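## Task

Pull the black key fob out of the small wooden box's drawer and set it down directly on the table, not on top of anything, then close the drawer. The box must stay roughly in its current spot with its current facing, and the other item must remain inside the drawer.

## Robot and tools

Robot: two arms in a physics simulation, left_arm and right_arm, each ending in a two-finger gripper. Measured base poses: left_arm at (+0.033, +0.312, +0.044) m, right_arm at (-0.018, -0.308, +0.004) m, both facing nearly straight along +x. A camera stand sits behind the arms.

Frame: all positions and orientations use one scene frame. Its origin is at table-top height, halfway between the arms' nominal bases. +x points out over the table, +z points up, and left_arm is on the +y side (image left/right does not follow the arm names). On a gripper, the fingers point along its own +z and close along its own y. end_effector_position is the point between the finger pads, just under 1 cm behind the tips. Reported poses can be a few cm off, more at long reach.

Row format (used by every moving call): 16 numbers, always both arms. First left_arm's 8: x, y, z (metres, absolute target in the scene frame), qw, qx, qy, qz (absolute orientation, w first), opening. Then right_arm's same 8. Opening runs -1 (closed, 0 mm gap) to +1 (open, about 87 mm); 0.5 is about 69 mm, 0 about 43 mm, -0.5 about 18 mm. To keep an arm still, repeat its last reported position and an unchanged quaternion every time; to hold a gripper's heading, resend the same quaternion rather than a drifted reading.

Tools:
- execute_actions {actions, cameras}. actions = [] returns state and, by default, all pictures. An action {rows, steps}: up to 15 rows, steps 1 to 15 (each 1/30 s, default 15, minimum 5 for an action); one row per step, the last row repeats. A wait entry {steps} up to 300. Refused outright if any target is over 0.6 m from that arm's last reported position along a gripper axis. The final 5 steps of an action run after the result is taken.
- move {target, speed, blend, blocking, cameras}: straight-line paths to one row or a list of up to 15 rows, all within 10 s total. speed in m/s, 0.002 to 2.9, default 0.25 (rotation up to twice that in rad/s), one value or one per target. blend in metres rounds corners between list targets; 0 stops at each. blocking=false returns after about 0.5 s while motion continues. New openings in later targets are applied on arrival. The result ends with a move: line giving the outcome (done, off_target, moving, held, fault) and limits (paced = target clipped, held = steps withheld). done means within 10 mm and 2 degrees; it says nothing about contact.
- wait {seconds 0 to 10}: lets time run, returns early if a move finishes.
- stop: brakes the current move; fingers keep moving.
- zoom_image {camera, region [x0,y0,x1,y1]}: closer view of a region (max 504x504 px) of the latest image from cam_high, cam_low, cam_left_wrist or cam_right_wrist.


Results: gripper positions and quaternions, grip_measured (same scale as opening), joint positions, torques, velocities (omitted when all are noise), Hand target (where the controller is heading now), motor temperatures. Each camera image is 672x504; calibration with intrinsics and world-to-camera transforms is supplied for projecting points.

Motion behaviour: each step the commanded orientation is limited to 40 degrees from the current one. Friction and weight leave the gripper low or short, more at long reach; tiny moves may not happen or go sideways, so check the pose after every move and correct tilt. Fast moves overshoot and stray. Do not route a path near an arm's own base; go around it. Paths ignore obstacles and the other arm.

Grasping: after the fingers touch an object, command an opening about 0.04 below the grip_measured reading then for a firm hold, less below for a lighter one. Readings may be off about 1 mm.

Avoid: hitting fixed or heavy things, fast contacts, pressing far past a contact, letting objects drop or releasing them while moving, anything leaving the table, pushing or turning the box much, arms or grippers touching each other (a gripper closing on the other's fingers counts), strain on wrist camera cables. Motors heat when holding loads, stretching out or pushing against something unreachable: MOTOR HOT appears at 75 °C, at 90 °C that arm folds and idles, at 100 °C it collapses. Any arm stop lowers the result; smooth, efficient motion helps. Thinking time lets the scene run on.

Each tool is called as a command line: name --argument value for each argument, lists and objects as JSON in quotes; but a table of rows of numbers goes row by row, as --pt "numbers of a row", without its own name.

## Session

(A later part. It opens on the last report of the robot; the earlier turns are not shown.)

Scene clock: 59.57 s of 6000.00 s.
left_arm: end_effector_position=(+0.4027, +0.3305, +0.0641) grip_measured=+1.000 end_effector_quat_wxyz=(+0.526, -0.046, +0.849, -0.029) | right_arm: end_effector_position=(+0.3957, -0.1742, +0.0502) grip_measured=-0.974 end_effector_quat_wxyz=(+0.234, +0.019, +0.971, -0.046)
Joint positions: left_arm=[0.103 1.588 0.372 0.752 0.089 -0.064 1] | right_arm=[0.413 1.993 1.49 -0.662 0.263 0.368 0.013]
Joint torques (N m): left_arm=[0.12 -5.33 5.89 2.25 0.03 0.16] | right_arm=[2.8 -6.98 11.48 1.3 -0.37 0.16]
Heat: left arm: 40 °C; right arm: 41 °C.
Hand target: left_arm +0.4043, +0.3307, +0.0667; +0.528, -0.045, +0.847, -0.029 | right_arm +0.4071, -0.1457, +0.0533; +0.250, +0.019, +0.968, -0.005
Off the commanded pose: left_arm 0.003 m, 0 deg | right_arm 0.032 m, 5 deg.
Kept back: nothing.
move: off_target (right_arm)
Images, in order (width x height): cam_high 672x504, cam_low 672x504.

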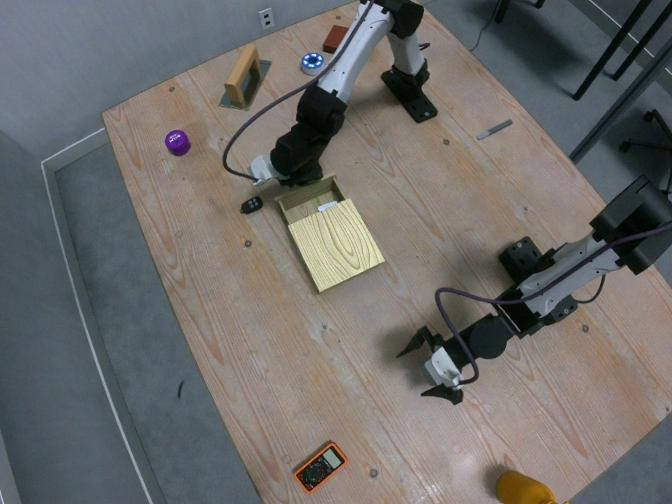

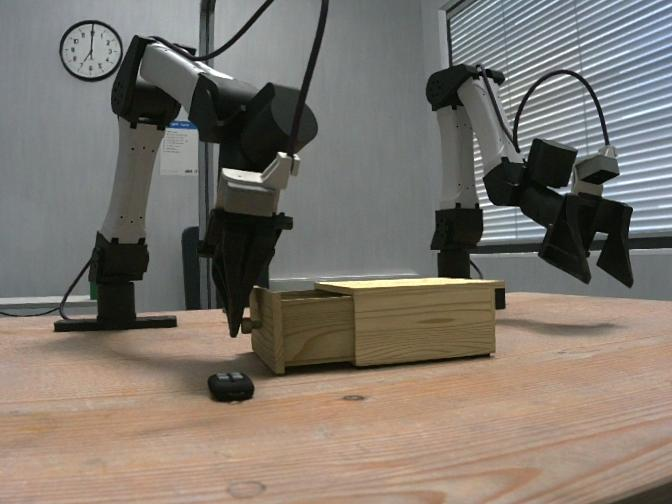

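move --target '[0.4044,0.3307,0.0667,0.528,-0.045,0.847,-0.029,1,0.412,-0.09,0.052,0.25,0.02,0.967,-0.005,-1]' --cameras '["cam_low","cam_high"]' --speed 0.06

zoom_image --camera "cam_low" --region '[150, 200, 520, 400]'

Scene clock: 61.07 s of 6000.00 s.
left_arm: end_effector_position=(+0.4027, +0.3305, +0.0641) grip_measured=+1.000 end_effector_quat_wxyz=(+0.526, -0.046, +0.849, -0.029) | right_arm: end_effector_position=(+0.3980, -0.1282, +0.0517) grip_measured=-0.974 end_effector_quat_wxyz=(+0.230, +0.018, +0.971, -0.059)
Joint positions: left_arm=[0.103 1.588 0.372 0.752 0.089 -0.064 1] | right_arm=[0.521 2.097 1.657 -0.771 0.323 0.468 0.013]
Joint torques (N m): left_arm=[0.1 -5.39 5.87 2.25 0.04 0.16] | right_arm=[3.26 -7.35 11.78 1.42 -0.44 0.21]
Heat: left arm: 40 °C; right arm: 41 °C.
Hand target: left_arm +0.4043, +0.3307, +0.0667; +0.528, -0.045, +0.847, -0.029 | right_arm +0.4091, -0.0913, +0.0541; +0.249, +0.019, +0.968, -0.005
Off the commanded pose: left_arm 0.003 m, 0 deg | right_arm 0.041 m, 7 deg.
Kept back: nothing.
move: off_target (right_arm)
Images, in order (width x height): cam_high 672x504, cam_low 672x504.

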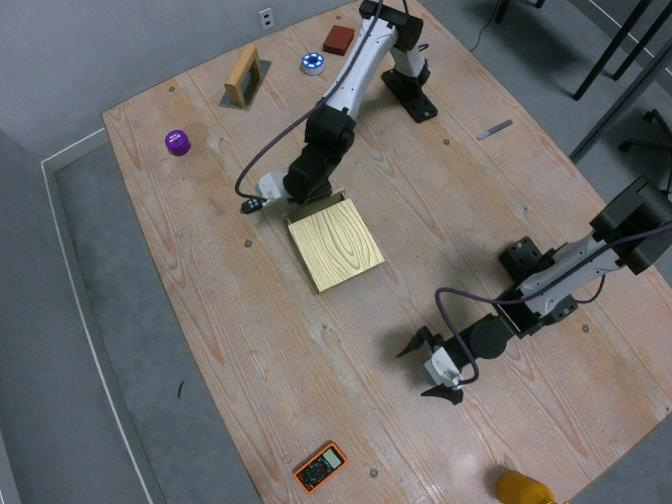

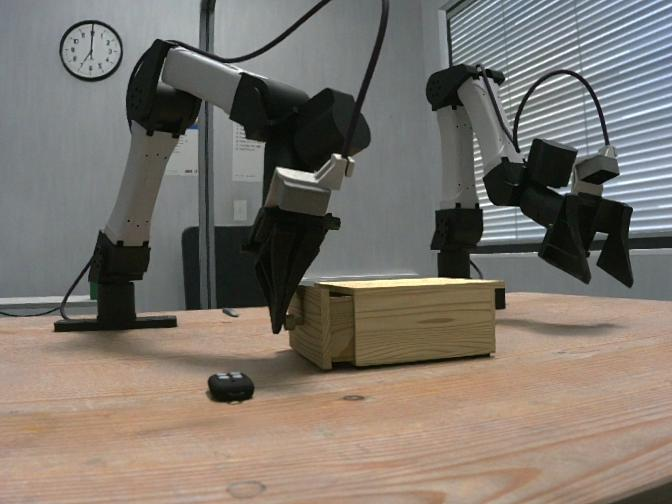

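Scaled by 1.362 from the camera's 672x504 image, which has a finer 960x720 frame.

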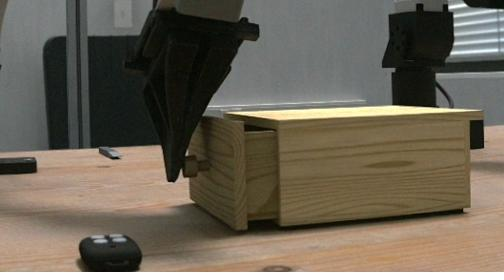

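move --target '[0.4044,0.3307,0.0667,0.528,-0.045,0.847,-0.029,1,0.414,-0.068,0.052,0.25,0.02,0.967,-0.005,-1]' --cameras '["cam_low","cam_high"]' --speed 0.05

zoom_image --camera "cam_low" --region '[150, 200, 520, 400]'

Scene clock: 62.03 s of 6000.00 s.
left_arm: end_effector_position=(+0.4027, +0.3305, +0.0641) grip_measured=+1.000 end_effector_quat_wxyz=(+0.526, -0.046, +0.849, -0.029) | right_arm: end_effector_position=(+0.4045, -0.1028, +0.0522) grip_measured=-0.974 end_effector_quat_wxyz=(+0.236, +0.019, +0.970, -0.052)
Joint positions: left_arm=[0.103 1.588 0.372 0.752 0.089 -0.064 1] | right_arm=[0.562 2.155 1.748 -0.799 0.331 0.509 0.013]
Joint torques (N m): left_arm=[0.1 -5.33 5.93 2.24 0.03 0.16] | right_arm=[3.12 -7.99 11.56 1.37 -0.33 0.16]
Heat: left arm: 40 °C; right arm: 41 °C.
Hand target: left_arm +0.4043, +0.3307, +0.0667; +0.528, -0.045, +0.847, -0.029 | right_arm +0.4117, -0.0691, +0.0536; +0.250, +0.019, +0.968, -0.005
Off the commanded pose: left_arm 0.003 m, 0 deg | right_arm 0.036 m, 6 deg.
Kept back: nothing.
move: off_target (right_arm)
Images, in order (width x height): cam_high 672x504, cam_low 672x504.

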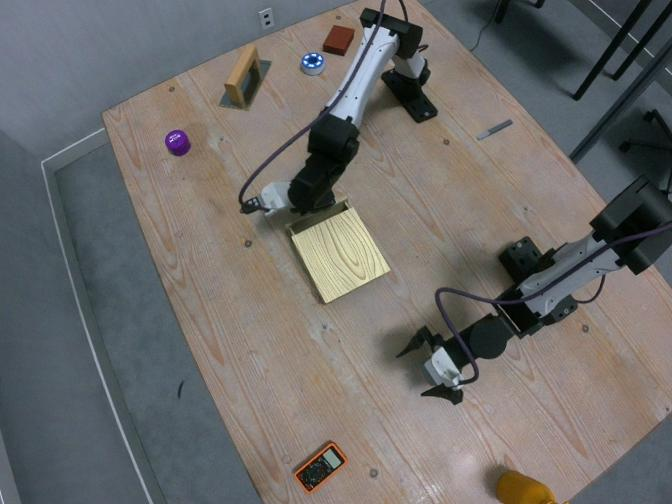

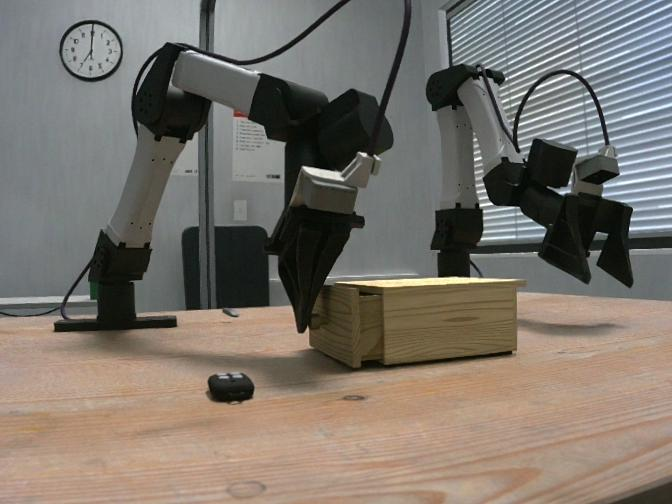

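Scaled by 1.362 from the camera's 672x504 image, which has a finer 960x720 frame.

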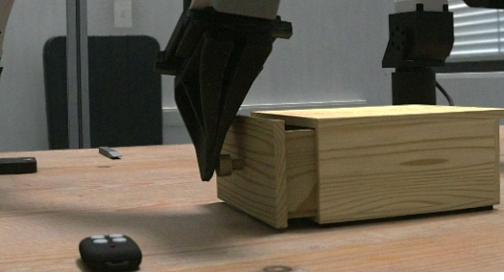

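move --pt "0.40 0.26 0.12 0.25 0 0.968 0 -1 0.414 -0.068 0.052 0.25 0.02 0.967 -0.005 -1" --pt "0.41 0.19 0.07 0.25 0 0.968 0 -1 0.414 -0.068 0.052 0.25 0.02 0.967 -0.005 -1" --cameras '["cam_low","cam_high","cam_left_wrist"]' --speed 0.25 --blend 0.03

Scene clock: 64.90 s of 6000.00 s.
left_arm: end_effector_position=(+0.3989, +0.1900, +0.0648) grip_measured=-0.993 end_effector_quat_wxyz=(+0.234, +0.008, +0.972, -0.004) | right_arm: end_effector_position=(+0.4045, -0.1028, +0.0522) grip_measured=-0.974 end_effector_quat_wxyz=(+0.236, +0.020, +0.970, -0.052)
Joint positions: left_arm=[-0.354 1.816 1.138 -0.442 -0.15 -0.307 0.004] | right_arm=[0.562 2.155 1.749 -0.801 0.332 0.512 0.013]
Joint torques (N m): left_arm=[0.18 -7.62 8.66 1.65 -0.27 0.06] | right_arm=[3.07 -7.9 11.63 1.31 -0.33 0.18]
Heat: left arm: 41 °C; right arm: 41 °C.
Hand target: left_arm +0.4097, +0.1901, +0.0702; +0.250, +0.000, +0.968, +0.000 | right_arm +0.4118, -0.0691, +0.0536; +0.250, +0.019, +0.968, -0.005
Off the commanded pose: left_arm 0.012 m, 2 deg | right_arm 0.036 m, 6 deg.
Kept back: nothing.
move: off_target (left_arm, right_arm)
camera_calibration:
cam_left_wrist: T_world_to_cam=[[-0.0146397, -0.999852, -0.00901372, 0.194557], [-0.930137, 0.0103098, 0.367069, 0.369926], [-0.366921, 0.0137578, -0.93015, 0.348652], [0, 0, 0, 1]] pos_world=[0.474858, 0.185917, 0.190265]
Images, in order (width x height): cam_high 672x504, cam_low 672x504, cam_left_wrist 672x504.

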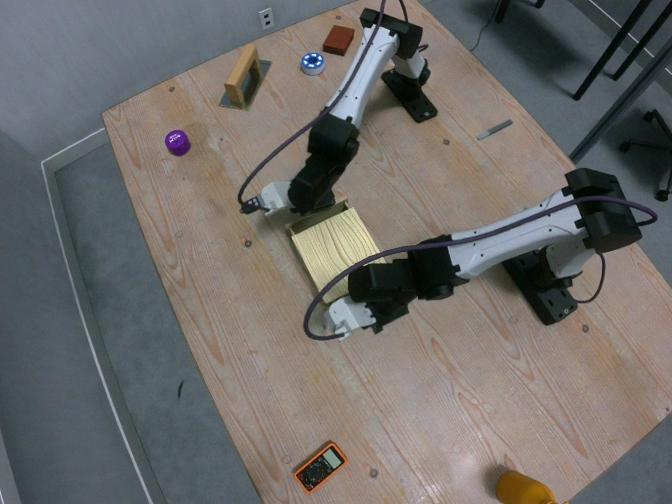

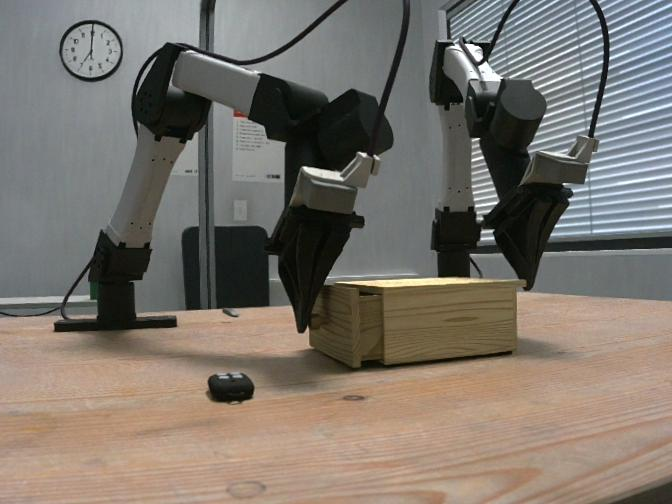

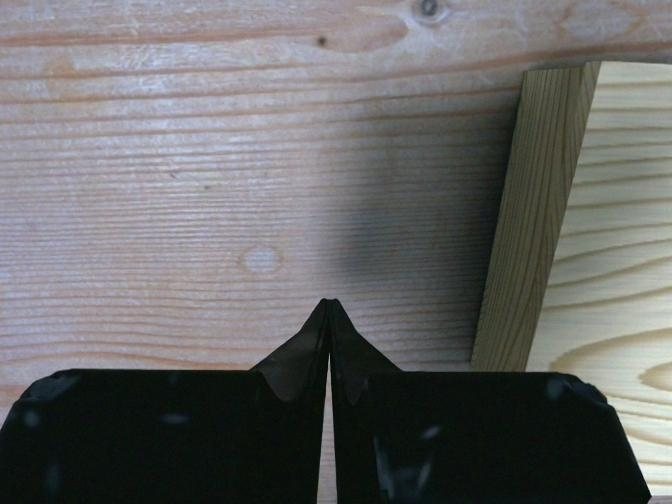

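move --pt "0.385 0.19 0.052 0.25 0 0.968 0 -1 0.414 -0.068 0.052 0.25 0.02 0.967 -0.005 -1" --pt "0.385 0.11 0.052 0.25 0 0.968 0 -1 0.414 -0.068 0.052 0.25 0.02 0.967 -0.005 -1" --cameras '["cam_low","cam_high","cam_left_wrist"]' --speed '[0.15,0.06]'

Scene clock: 68.27 s of 6000.00 s.
left_arm: end_effector_position=(+0.3804, +0.1372, +0.0526) grip_measured=-0.993 end_effector_quat_wxyz=(+0.246, +0.002, +0.968, +0.039) | right_arm: end_effector_position=(+0.4044, -0.1029, +0.0522) grip_measured=-0.974 end_effector_quat_wxyz=(+0.236, +0.020, +0.970, -0.052)
Joint positions: left_arm=[-0.558 1.884 1.174 -0.467 -0.322 -0.493 0.003] | right_arm=[0.562 2.155 1.749 -0.801 0.332 0.512 0.013]
Joint torques (N m): left_arm=[-2.32 -6.97 8.96 1.72 0.28 -0.23] | right_arm=[3.11 -7.83 11.73 1.35 -0.35 0.18]
Heat: left arm: 42 °C; right arm: 41 °C.
Hand target: left_arm +0.3838, +0.1107, +0.0532; +0.250, +0.001, +0.968, +0.000 | right_arm +0.4117, -0.0691, +0.0536; +0.249, +0.019, +0.968, -0.005
Off the commanded pose: left_arm 0.028 m, 4 deg | right_arm 0.036 m, 6 deg.
Kept back: nothing.
move: off_target (left_arm, right_arm)
camera_calibration:
cam_left_wrist: T_world_to_cam=[[0.0189542, -0.995921, -0.0882168, 0.132173], [-0.938411, -0.0481665, 0.342148, 0.370275], [-0.345002, 0.0762985, -0.935496, 0.314566], [0, 0, 0, 1]] pos_world=[0.453491, 0.125467, 0.179246]
Images, in order (width x height): cam_high 672x504, cam_low 672x504, cam_left_wrist 672x504.

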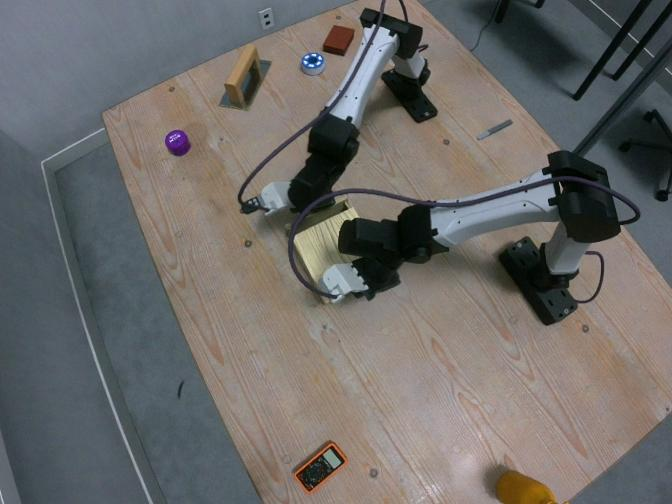

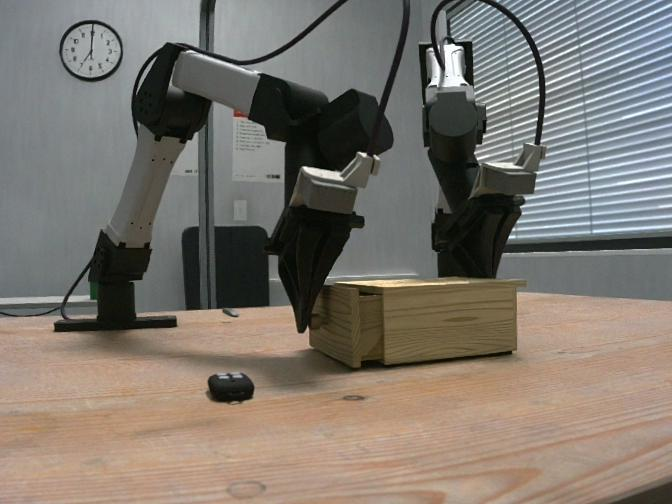

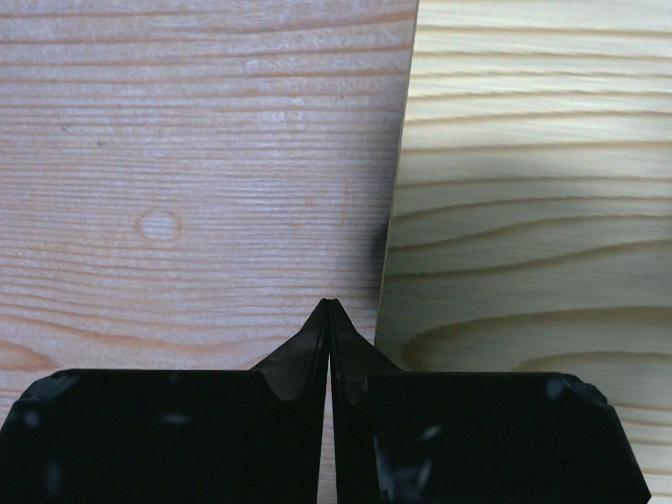

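move --target '[0.387,0.08,0.052,0.25,0,0.968,0,-1,0.414,-0.068,0.052,0.25,0.02,0.967,-0.005,-1]' --cameras '["cam_low","cam_high","cam_left_wrist"]' --speed 0.04

Scene clock: 69.57 s of 6000.00 s.
left_arm: end_effector_position=(+0.3806, +0.1352, +0.0579) grip_measured=-0.993 end_effector_quat_wxyz=(+0.243, +0.005, +0.966, +0.089) | right_arm: end_effector_position=(+0.4044, -0.1029, +0.0522) grip_measured=-0.974 end_effector_quat_wxyz=(+0.236, +0.020, +0.970, -0.052)
Joint positions: left_arm=[-0.602 1.934 1.266 -0.579 -0.42 -0.527 0.003] | right_arm=[0.562 2.155 1.749 -0.801 0.332 0.512 0.013]
Joint torques (N m): left_arm=[-4.08 -7.01 9.44 2.12 0.89 -0.49] | right_arm=[3.1 -7.65 11.66 1.29 -0.34 0.17]
Heat: left arm: 42 °C; right arm: 41 °C.
Hand target: left_arm +0.3829, +0.0831, +0.0570; +0.247, +0.003, +0.969, +0.003 | right_arm +0.4117, -0.0691, +0.0536; +0.249, +0.019, +0.968, -0.005
Off the commanded pose: left_arm 0.056 m, 10 deg | right_arm 0.036 m, 6 deg.
Kept back: nothing.
move: off_target (left_arm, right_arm)
camera_calibration:
cam_left_wrist: T_world_to_cam=[[0.0378578, -0.981749, -0.186377, 0.127253], [-0.935505, -0.100384, 0.338754, 0.374696], [-0.35128, 0.161532, -0.922231, 0.309771], [0, 0, 0, 1]] pos_world=[0.454529, 0.112506, 0.182468]
Images, in order (width x height): cam_high 672x504, cam_low 672x504, cam_left_wrist 672x504.

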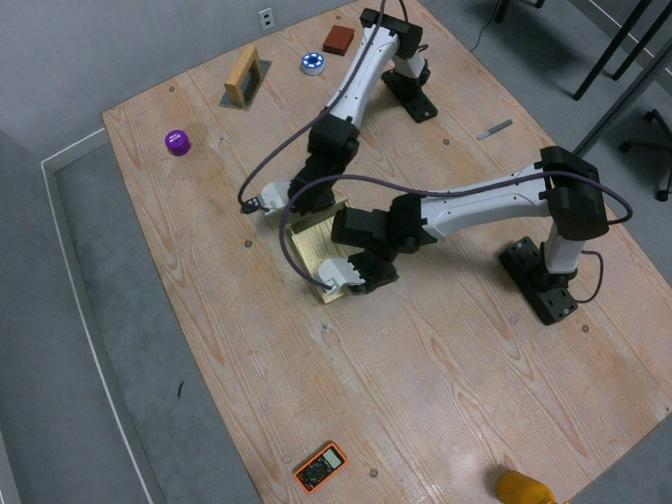

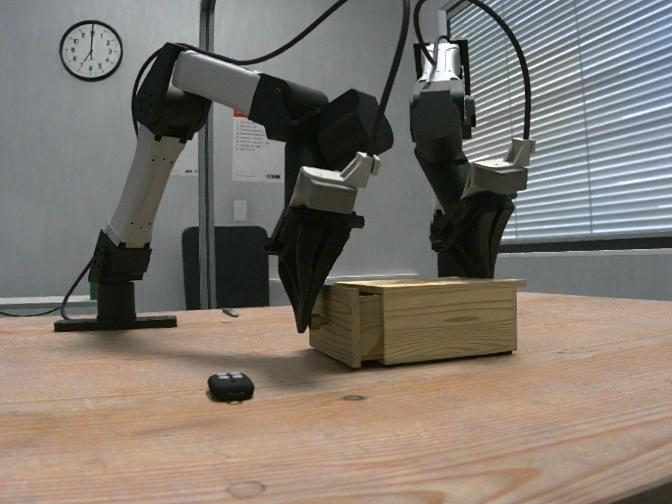

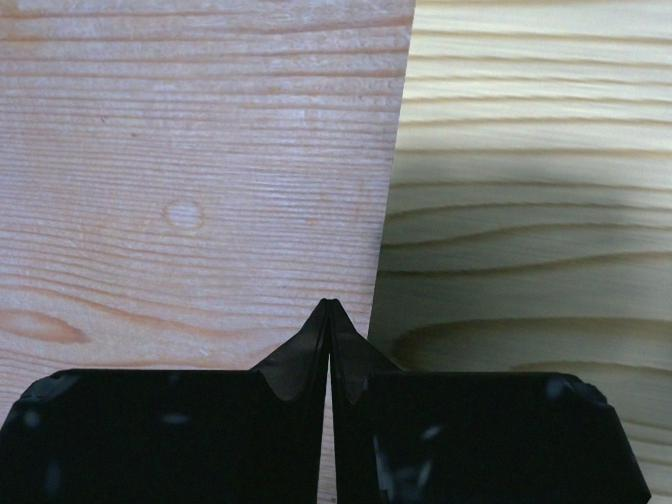

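move --pt "0.385 0.165 0.052 0.25 0 0.968 0 -1 0.414 -0.068 0.052 0.25 0.02 0.967 -0.005 -1" --pt "0.425 0.165 0.052 0.25 0 0.968 0 -1 0.414 -0.068 0.052 0.25 0.02 0.967 -0.005 -1" --pt "0.422 0.075 0.052 0.25 0 0.968 0 -1 0.414 -0.068 0.052 0.25 0.02 0.967 -0.005 -1" --cameras '["cam_low","cam_high","cam_left_wrist"]' --speed '[0.1,0.15,0.06]'

Scene clock: 73.63 s of 6000.00 s.
left_arm: end_effector_position=(+0.4205, +0.1353, +0.0583) grip_measured=-0.993 end_effector_quat_wxyz=(+0.249, +0.001, +0.965, +0.083) | right_arm: end_effector_position=(+0.4041, -0.1050, +0.0522) grip_measured=-0.974 end_effector_quat_wxyz=(+0.235, +0.021, +0.970, -0.056)
Joint positions: left_arm=[-0.543 2.032 1.405 -0.58 -0.398 -0.472 0.003] | right_arm=[0.561 2.155 1.749 -0.806 0.338 0.511 0.013]
Joint torques (N m): left_arm=[-0.14 -10.03 6.69 1.38 -0.13 0.1] | right_arm=[0.29 -9.85 7.92 0.84 0.16 -0.12]
Heat: left arm: 43 °C; right arm: 41 °C.
Hand target: left_arm +0.4203, +0.1320, +0.0580; +0.249, +0.001, +0.965, +0.076 | right_arm +0.4045, -0.1029, +0.0523; +0.236, +0.021, +0.970, -0.052
Off the commanded pose: left_arm 0.061 m, 10 deg | right_arm 0.038 m, 6 deg.
Kept back: nothing.
move: held (left_arm, right_arm; a check stopped the path); path passed 2 of 3 targets; limits=held
pose unreachable (left arm): on one or more control steps of this call this arm could not follow its commanded pose, so it was not sent that pose on those steps. It may still have moved: this result reports where it is.
cause: moving toward the commanded pose would bring a part of the arm too close to another arm (this arm's wrist (the part past joint 4) and the right arm's wrist (the part past joint 4), at the place that arm was heading or pushing toward when its own hold began).
pose unreachable (right arm): on one or more control steps of this call this arm could not follow its commanded pose, so it was not sent that pose on those steps. It may still have moved: this result reports where it is.
cause: moving toward the commanded pose would bring a part of the arm too close to another arm (this arm's wrist (the part past joint 4) and the left arm's wrist (the part past joint 4), along the way the arms are being sent, or toward where that arm still pushes).
camera_calibration:
cam_left_wrist: T_world_to_cam=[[0.0437274, -0.983924, -0.173149, 0.122918], [-0.939516, -0.0994314, 0.327755, 0.414116], [-0.339702, 0.148344, -0.928761, 0.321553], [0, 0, 0, 1]] pos_world=[0.492926, 0.114418, 0.184201]
Images, in order (width x height): cam_high 672x504, cam_low 672x504, cam_left_wrist 672x504.

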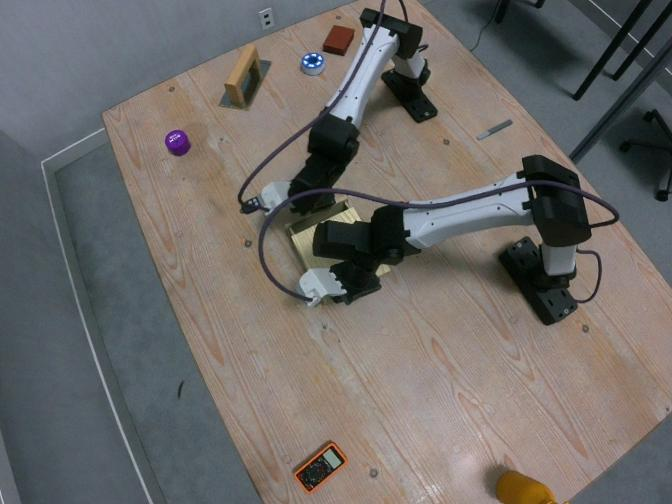

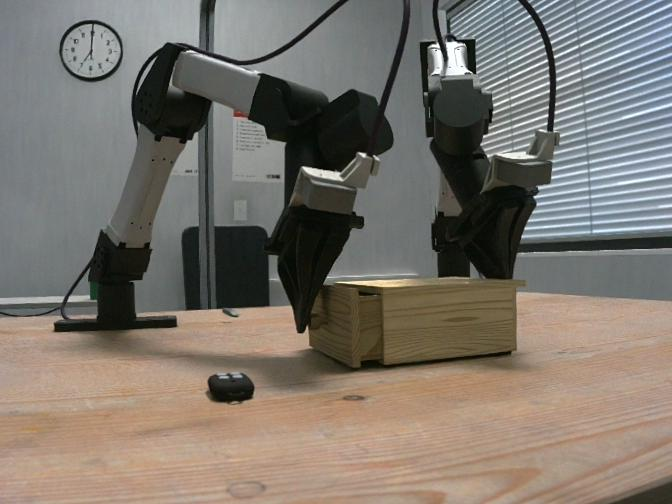

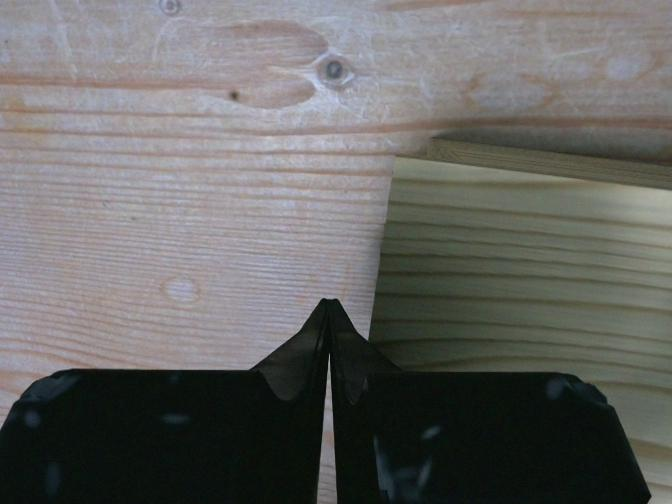

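move --pt "0.42 0.16 0.055 0.25 0 0.968 0 -1 0.40 -0.14 0.052 0.25 0.02 0.967 -0.005 -1" --pt "0.42 0.22 0.09 0.25 0 0.968 0 -1 0.36 -0.24 0.11 0.25 0.02 0.967 -0.005 -1" --cameras '["all"]' --speed '[0.08,0.25]'

zoom_image --camera "cam_high" --region '[260, 170, 410, 320]'

zoom_image --camera "cam_low" --region '[280, 250, 540, 390]'

Scene clock: 76.53 s of 6000.00 s.
left_arm: end_effector_position=(+0.4241, +0.2210, +0.0851) grip_measured=-0.993 end_effector_quat_wxyz=(+0.250, -0.005, +0.968, +0.007) | right_arm: end_effector_position=(+0.3629, -0.2405, +0.1023) grip_measured=-0.973 end_effector_quat_wxyz=(+0.243, +0.025, +0.970, -0.010)
Joint positions: left_arm=[-0.263 1.818 1.216 -0.482 -0.144 -0.243 0.003] | right_arm=[0.239 1.72 1.337 -0.713 0.13 0.229 0.013]
Joint torques (N m): left_arm=[0.12 -10.24 6.23 1.47 0.07 0.22] | right_arm=[-0.05 -9.28 7.41 0.94 -0.03 -0.23]
Motor temperatures (°C): left_arm=[26 43 43 37 25 27 23] | right_arm=[25 42 36 32 28 29 29]
Heat: left arm: 43 °C; right arm: 42 °C.
Hand target: left_arm +0.4200, +0.2200, +0.0899; +0.250, +0.000, +0.968, +0.000 | right_arm +0.3601, -0.2400, +0.1098; +0.250, +0.020, +0.968, -0.005
Off the commanded pose: left_arm 0.006 m, 1 deg | right_arm 0.008 m, 1 deg.
Kept back: nothing.
move: done
camera_calibration:
cam_left_wrist: T_world_to_cam=[[0.0174728, -0.999578, -0.0231995, 0.213602], [-0.941331, -0.0242671, 0.336612, 0.400694], [-0.337033, 0.0159568, -0.941358, 0.364139], [0, 0, 0, 1]] pos_world=[0.49618, 0.217425, 0.212862]
cam_right_wrist: T_world_to_cam=[[-0.0349254, -0.999255, 0.0163931, -0.231043], [-0.92525, 0.0385301, 0.377397, 0.326162], [-0.377748, -0.00198694, -0.925906, 0.371505], [0, 0, 0, 1]] pos_world=[0.434047, -0.2427, 0.224674]

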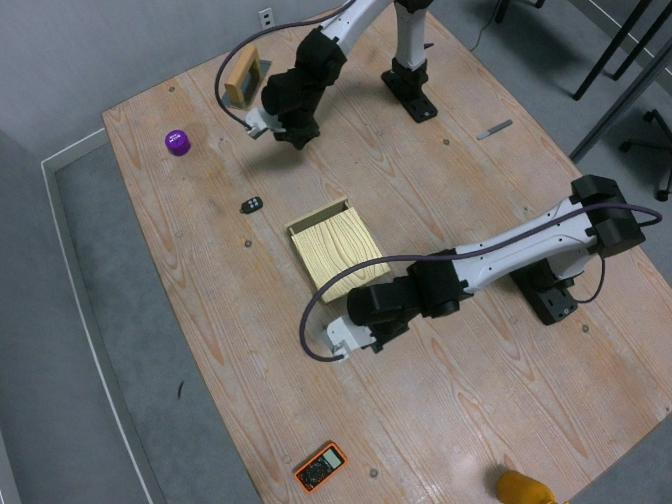

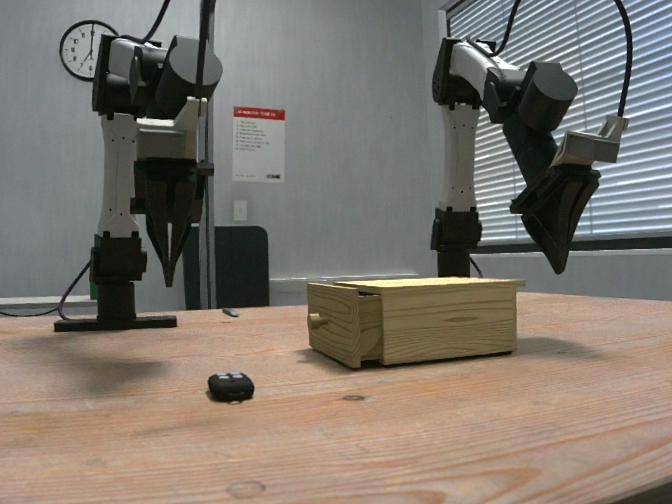

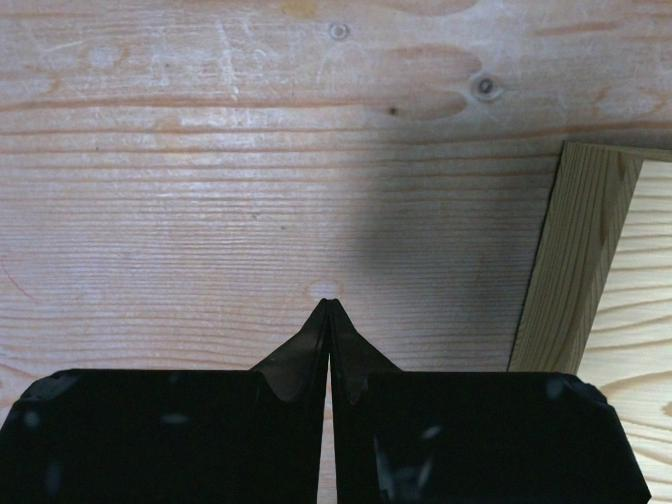

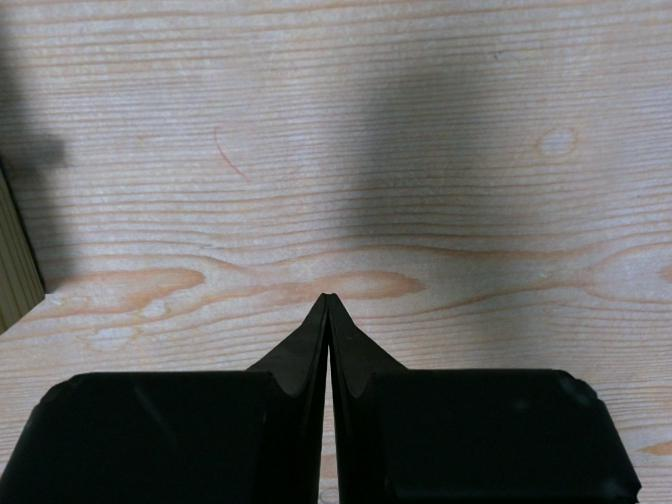

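Scaled by 3.360 from the camera's 672x504 image, which has a finer 960x720 frame.

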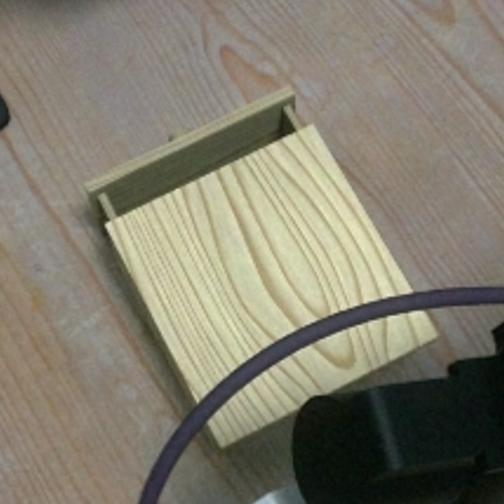

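Scaled by 1.938 from the camera's 672x504 image, which has a finer 960x720 frame.

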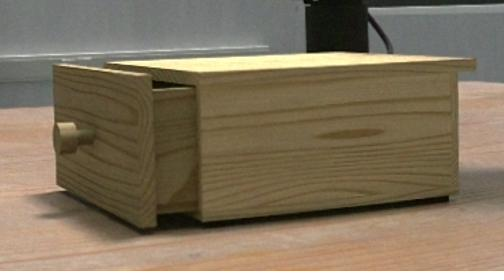

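move --pt "0.408 0.20 0.055 0.2415 -0.065 0.935 -0.251 -1 0.405 -0.18 0.11 0.2415 0.065 0.935 0.251 -1" --pt "0.408 0.165 0.048 0.2415 -0.065 0.935 -0.251 -1 0.405 -0.16 0.056 0.2415 0.065 0.935 0.251 -1" --pt "0.408 0.10 0.048 0.2415 -0.065 0.935 -0.251 -1 0.408 -0.11 0.056 0.2415 0.065 0.935 0.251 -1" --cameras '["all"]' --speed '[0.25,0.12,0.06]'

Scene clock: 81.80 s of 6000.00 s.
left_arm: end_effector_position=(+0.3998, +0.1137, +0.0423) grip_measured=-0.993 end_effector_quat_wxyz=(+0.234, -0.068, +0.941, -0.236) | right_arm: end_effector_position=(+0.3944, -0.1144, +0.0521) grip_measured=-0.973 end_effector_quat_wxyz=(+0.225, +0.064, +0.940, +0.250)
Joint positions: left_arm=[-0.344 1.868 0.967 -0.026 0.227 -0.569 0.003] | right_arm=[0.309 1.921 1.269 -0.294 -0.303 0.515 0.013]
Joint torques (N m): left_arm=[-1.61 -7.04 8.81 2.03 0.2 0] | right_arm=[0.57 -6.82 11.1 1.43 -0.01 -0.13]
Heat: left arm: 43 °C; right arm: 41 °C.
Hand target: left_arm +0.4073, +0.1003, +0.0484; +0.241, -0.065, +0.935, -0.251 | right_arm +0.4075, -0.1102, +0.0564; +0.242, +0.065, +0.935, +0.251
Off the commanded pose: left_arm 0.017 m, 2 deg | right_arm 0.015 m, 2 deg.
Kept back: nothing.
move: off_target (left_arm, right_arm)
camera_calibration:
cam_left_wrist: T_world_to_cam=[[0.0207765, -0.885497, 0.464181, 0.0707683], [-0.936849, 0.14488, 0.318314, 0.369359], [-0.349117, -0.441481, -0.826566, 0.369319], [0, 0, 0, 1]] pos_world=[0.473498, 0.1722, 0.154845]
cam_right_wrist: T_world_to_cam=[[0.0104394, -0.870699, -0.491705, -0.079873], [-0.918545, -0.202683, 0.339404, 0.341104], [-0.395179, 0.44811, -0.801892, 0.389102], [0, 0, 0, 1]] pos_world=[0.467918, -0.17477, 0.156972]

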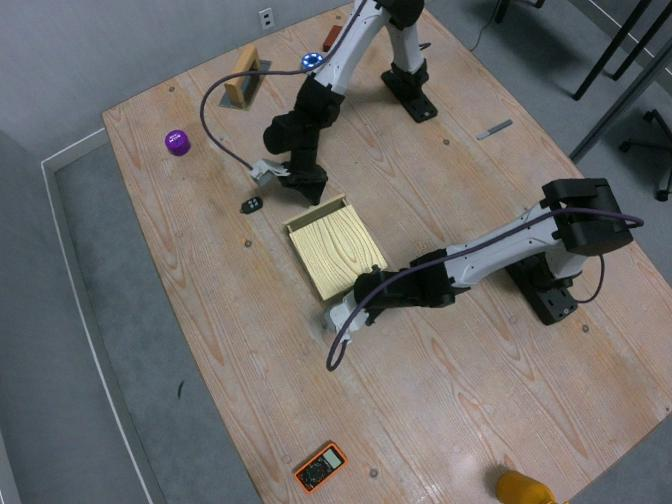

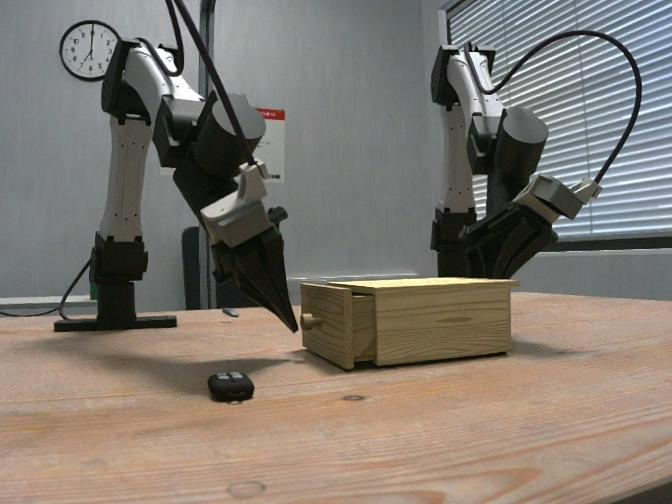

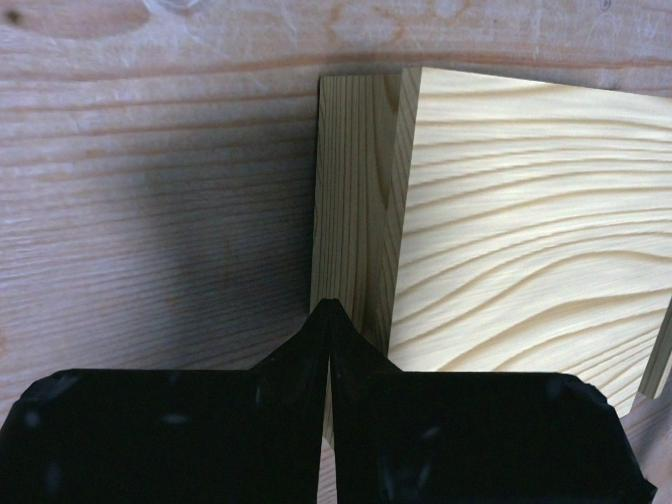

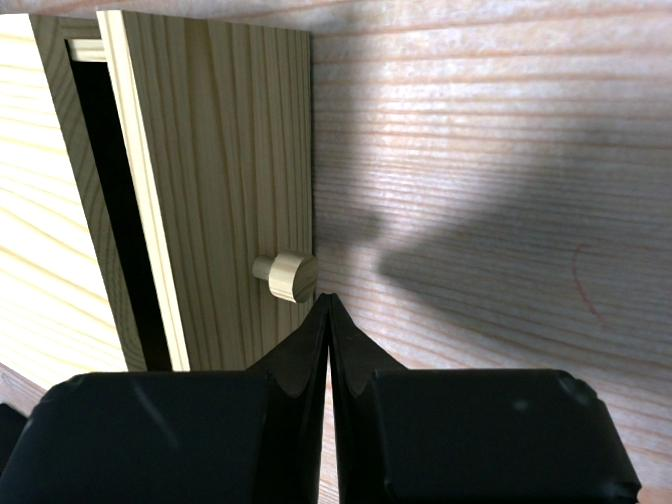

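move --pt "0.408 0.10 0.048 0.2415 -0.065 0.935 -0.251 -1 0.413 -0.125 0.07 0.2415 0.065 0.935 0.251 -1" --pt "0.408 0.10 0.048 0.2415 -0.065 0.935 -0.251 -1 0.417 -0.06 0.066 0.2415 0.065 0.935 0.251 -1" --cameras '["all"]' --speed '[0.12,0.05]'

Scene clock: 84.60 s of 6000.00 s.
left_arm: end_effector_position=(+0.3999, +0.1137, +0.0423) grip_measured=-0.993 end_effector_quat_wxyz=(+0.234, -0.069, +0.941, -0.235) | right_arm: end_effector_position=(+0.4091, -0.0950, +0.0515) grip_measured=-0.973 end_effector_quat_wxyz=(+0.235, +0.080, +0.948, +0.202)
Joint positions: left_arm=[-0.344 1.868 0.967 -0.026 0.226 -0.571 0.003] | right_arm=[0.387 1.988 1.394 -0.365 -0.157 0.576 0.013]
Joint torques (N m): left_arm=[-1.59 -7.02 8.84 2.02 0.18 -0.02] | right_arm=[3.52 -7.57 12.27 1.6 -0.73 0.15]
Heat: left arm: 43 °C; right arm: 41 °C.
Hand target: left_arm +0.4074, +0.1003, +0.0484; +0.241, -0.065, +0.935, -0.251 | right_arm +0.4142, -0.0617, +0.0671; +0.240, +0.064, +0.936, +0.250
Off the commanded pose: left_arm 0.017 m, 2 deg | right_arm 0.039 m, 6 deg.
Kept back: nothing.
move: off_target (left_arm, right_arm)
camera_calibration:
cam_left_wrist: T_world_to_cam=[[0.0227518, -0.885319, 0.464428, 0.0699893], [-0.936934, 0.143178, 0.318833, 0.369618], [-0.348765, -0.442393, -0.826228, 0.369264], [0, 0, 0, 1]] pos_world=[0.473501, 0.172401, 0.154745]
cam_right_wrist: T_world_to_cam=[[-0.0388059, -0.910129, -0.412503, -0.0511517], [-0.927593, -0.120695, 0.35356, 0.369512], [-0.371572, 0.396355, -0.839546, 0.373018], [0, 0, 0, 1]] pos_world=[0.479375, -0.149804, 0.161421]

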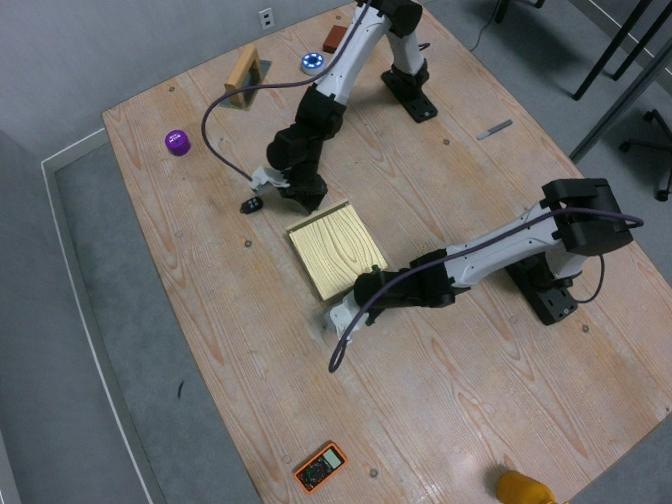

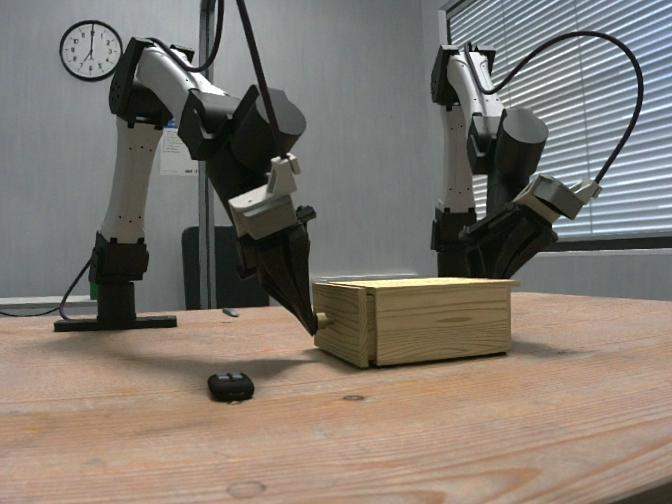

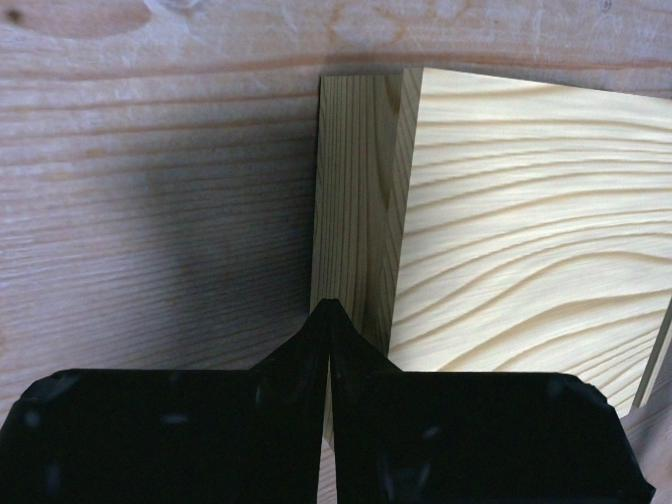

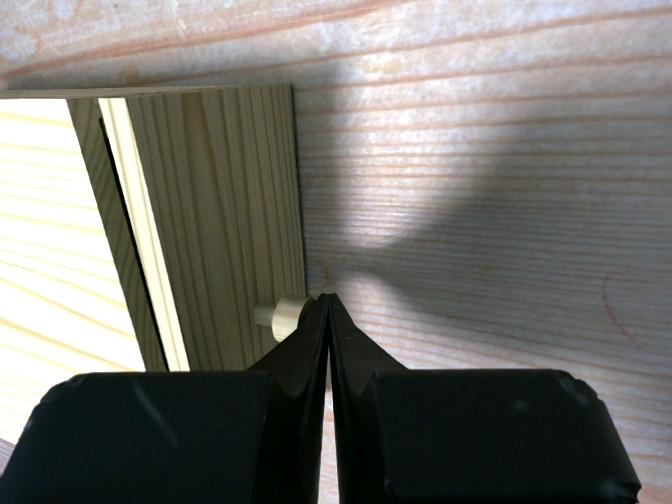

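move --target '[0.408,0.10,0.048,0.2415,-0.065,0.935,-0.251,-1,0.418,-0.044,0.066,0.2415,0.065,0.935,0.251,-1]' --cameras '["cam_high","cam_low","cam_right_wrist"]' --speed 0.04

zoom_image --camera "cam_low" --region '[280, 250, 540, 390]'

Scene clock: 85.57 s of 6000.00 s.
left_arm: end_effector_position=(+0.3999, +0.1137, +0.0423) grip_measured=-0.993 end_effector_quat_wxyz=(+0.234, -0.069, +0.941, -0.235) | right_arm: end_effector_position=(+0.4078, -0.0930, +0.0477) grip_measured=-0.974 end_effector_quat_wxyz=(+0.231, +0.086, +0.952, +0.181)
Joint positions: left_arm=[-0.344 1.868 0.967 -0.026 0.226 -0.571 0.003] | right_arm=[0.408 2.003 1.418 -0.4 -0.11 0.591 0.013]
Joint torques (N m): left_arm=[-1.62 -7.02 8.85 2.04 0.19 -0.03] | right_arm=[4.9 -7.56 12.77 1.81 -0.95 0.26]
Heat: left arm: 43 °C; right arm: 41 °C.
Hand target: left_arm +0.4074, +0.1003, +0.0484; +0.241, -0.065, +0.935, -0.251 | right_arm +0.4130, -0.0472, +0.0683; +0.239, +0.063, +0.936, +0.249
Off the commanded pose: left_arm 0.017 m, 2 deg | right_arm 0.053 m, 9 deg.
Kept back: nothing.
move: off_target (left_arm, right_arm)
camera_calibration:
cam_right_wrist: T_world_to_cam=[[-0.0614112, -0.924166, -0.377022, -0.0447355], [-0.92426, -0.0899421, 0.371017, 0.370534], [-0.376791, 0.371251, -0.848647, 0.368821], [0, 0, 0, 1]] pos_world=[0.478691, -0.144942, 0.158658]
Images, in order (width x height): cam_high 672x504, cam_low 672x504, cam_right_wrist 672x504.

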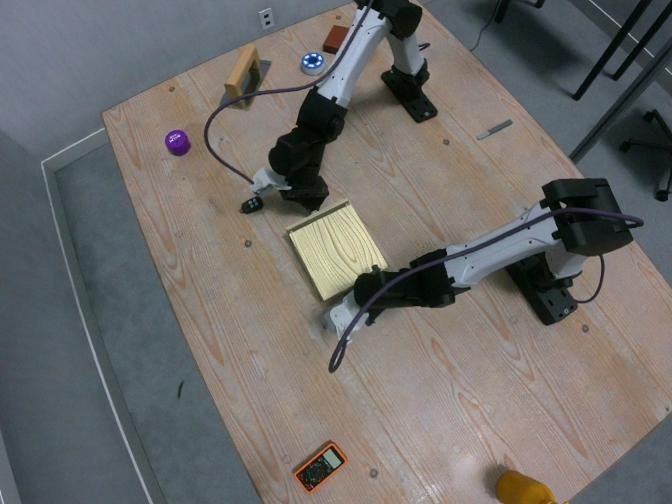

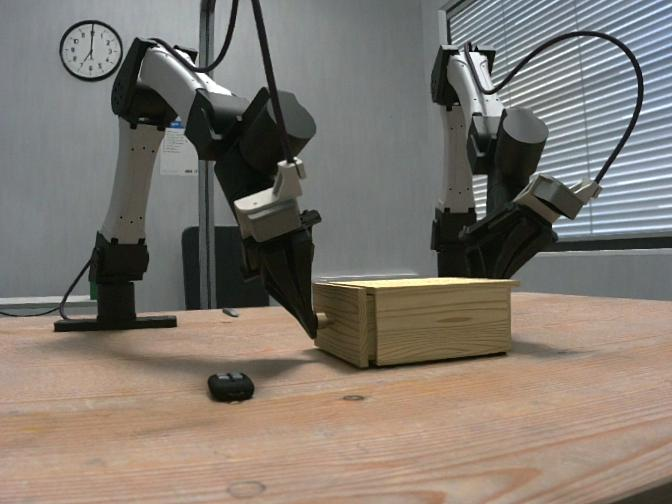

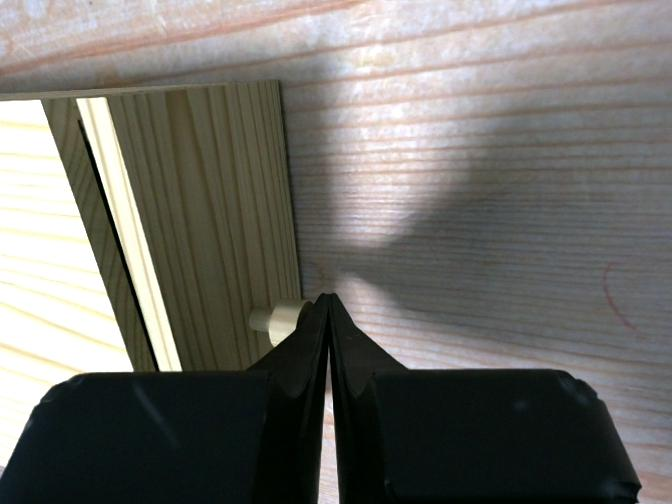

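Scaled by 1.938 from the camera's 672x504 image, which has a finer 960x720 frame.

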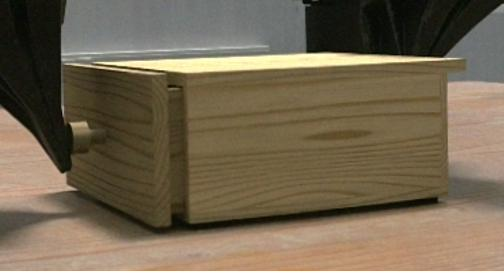

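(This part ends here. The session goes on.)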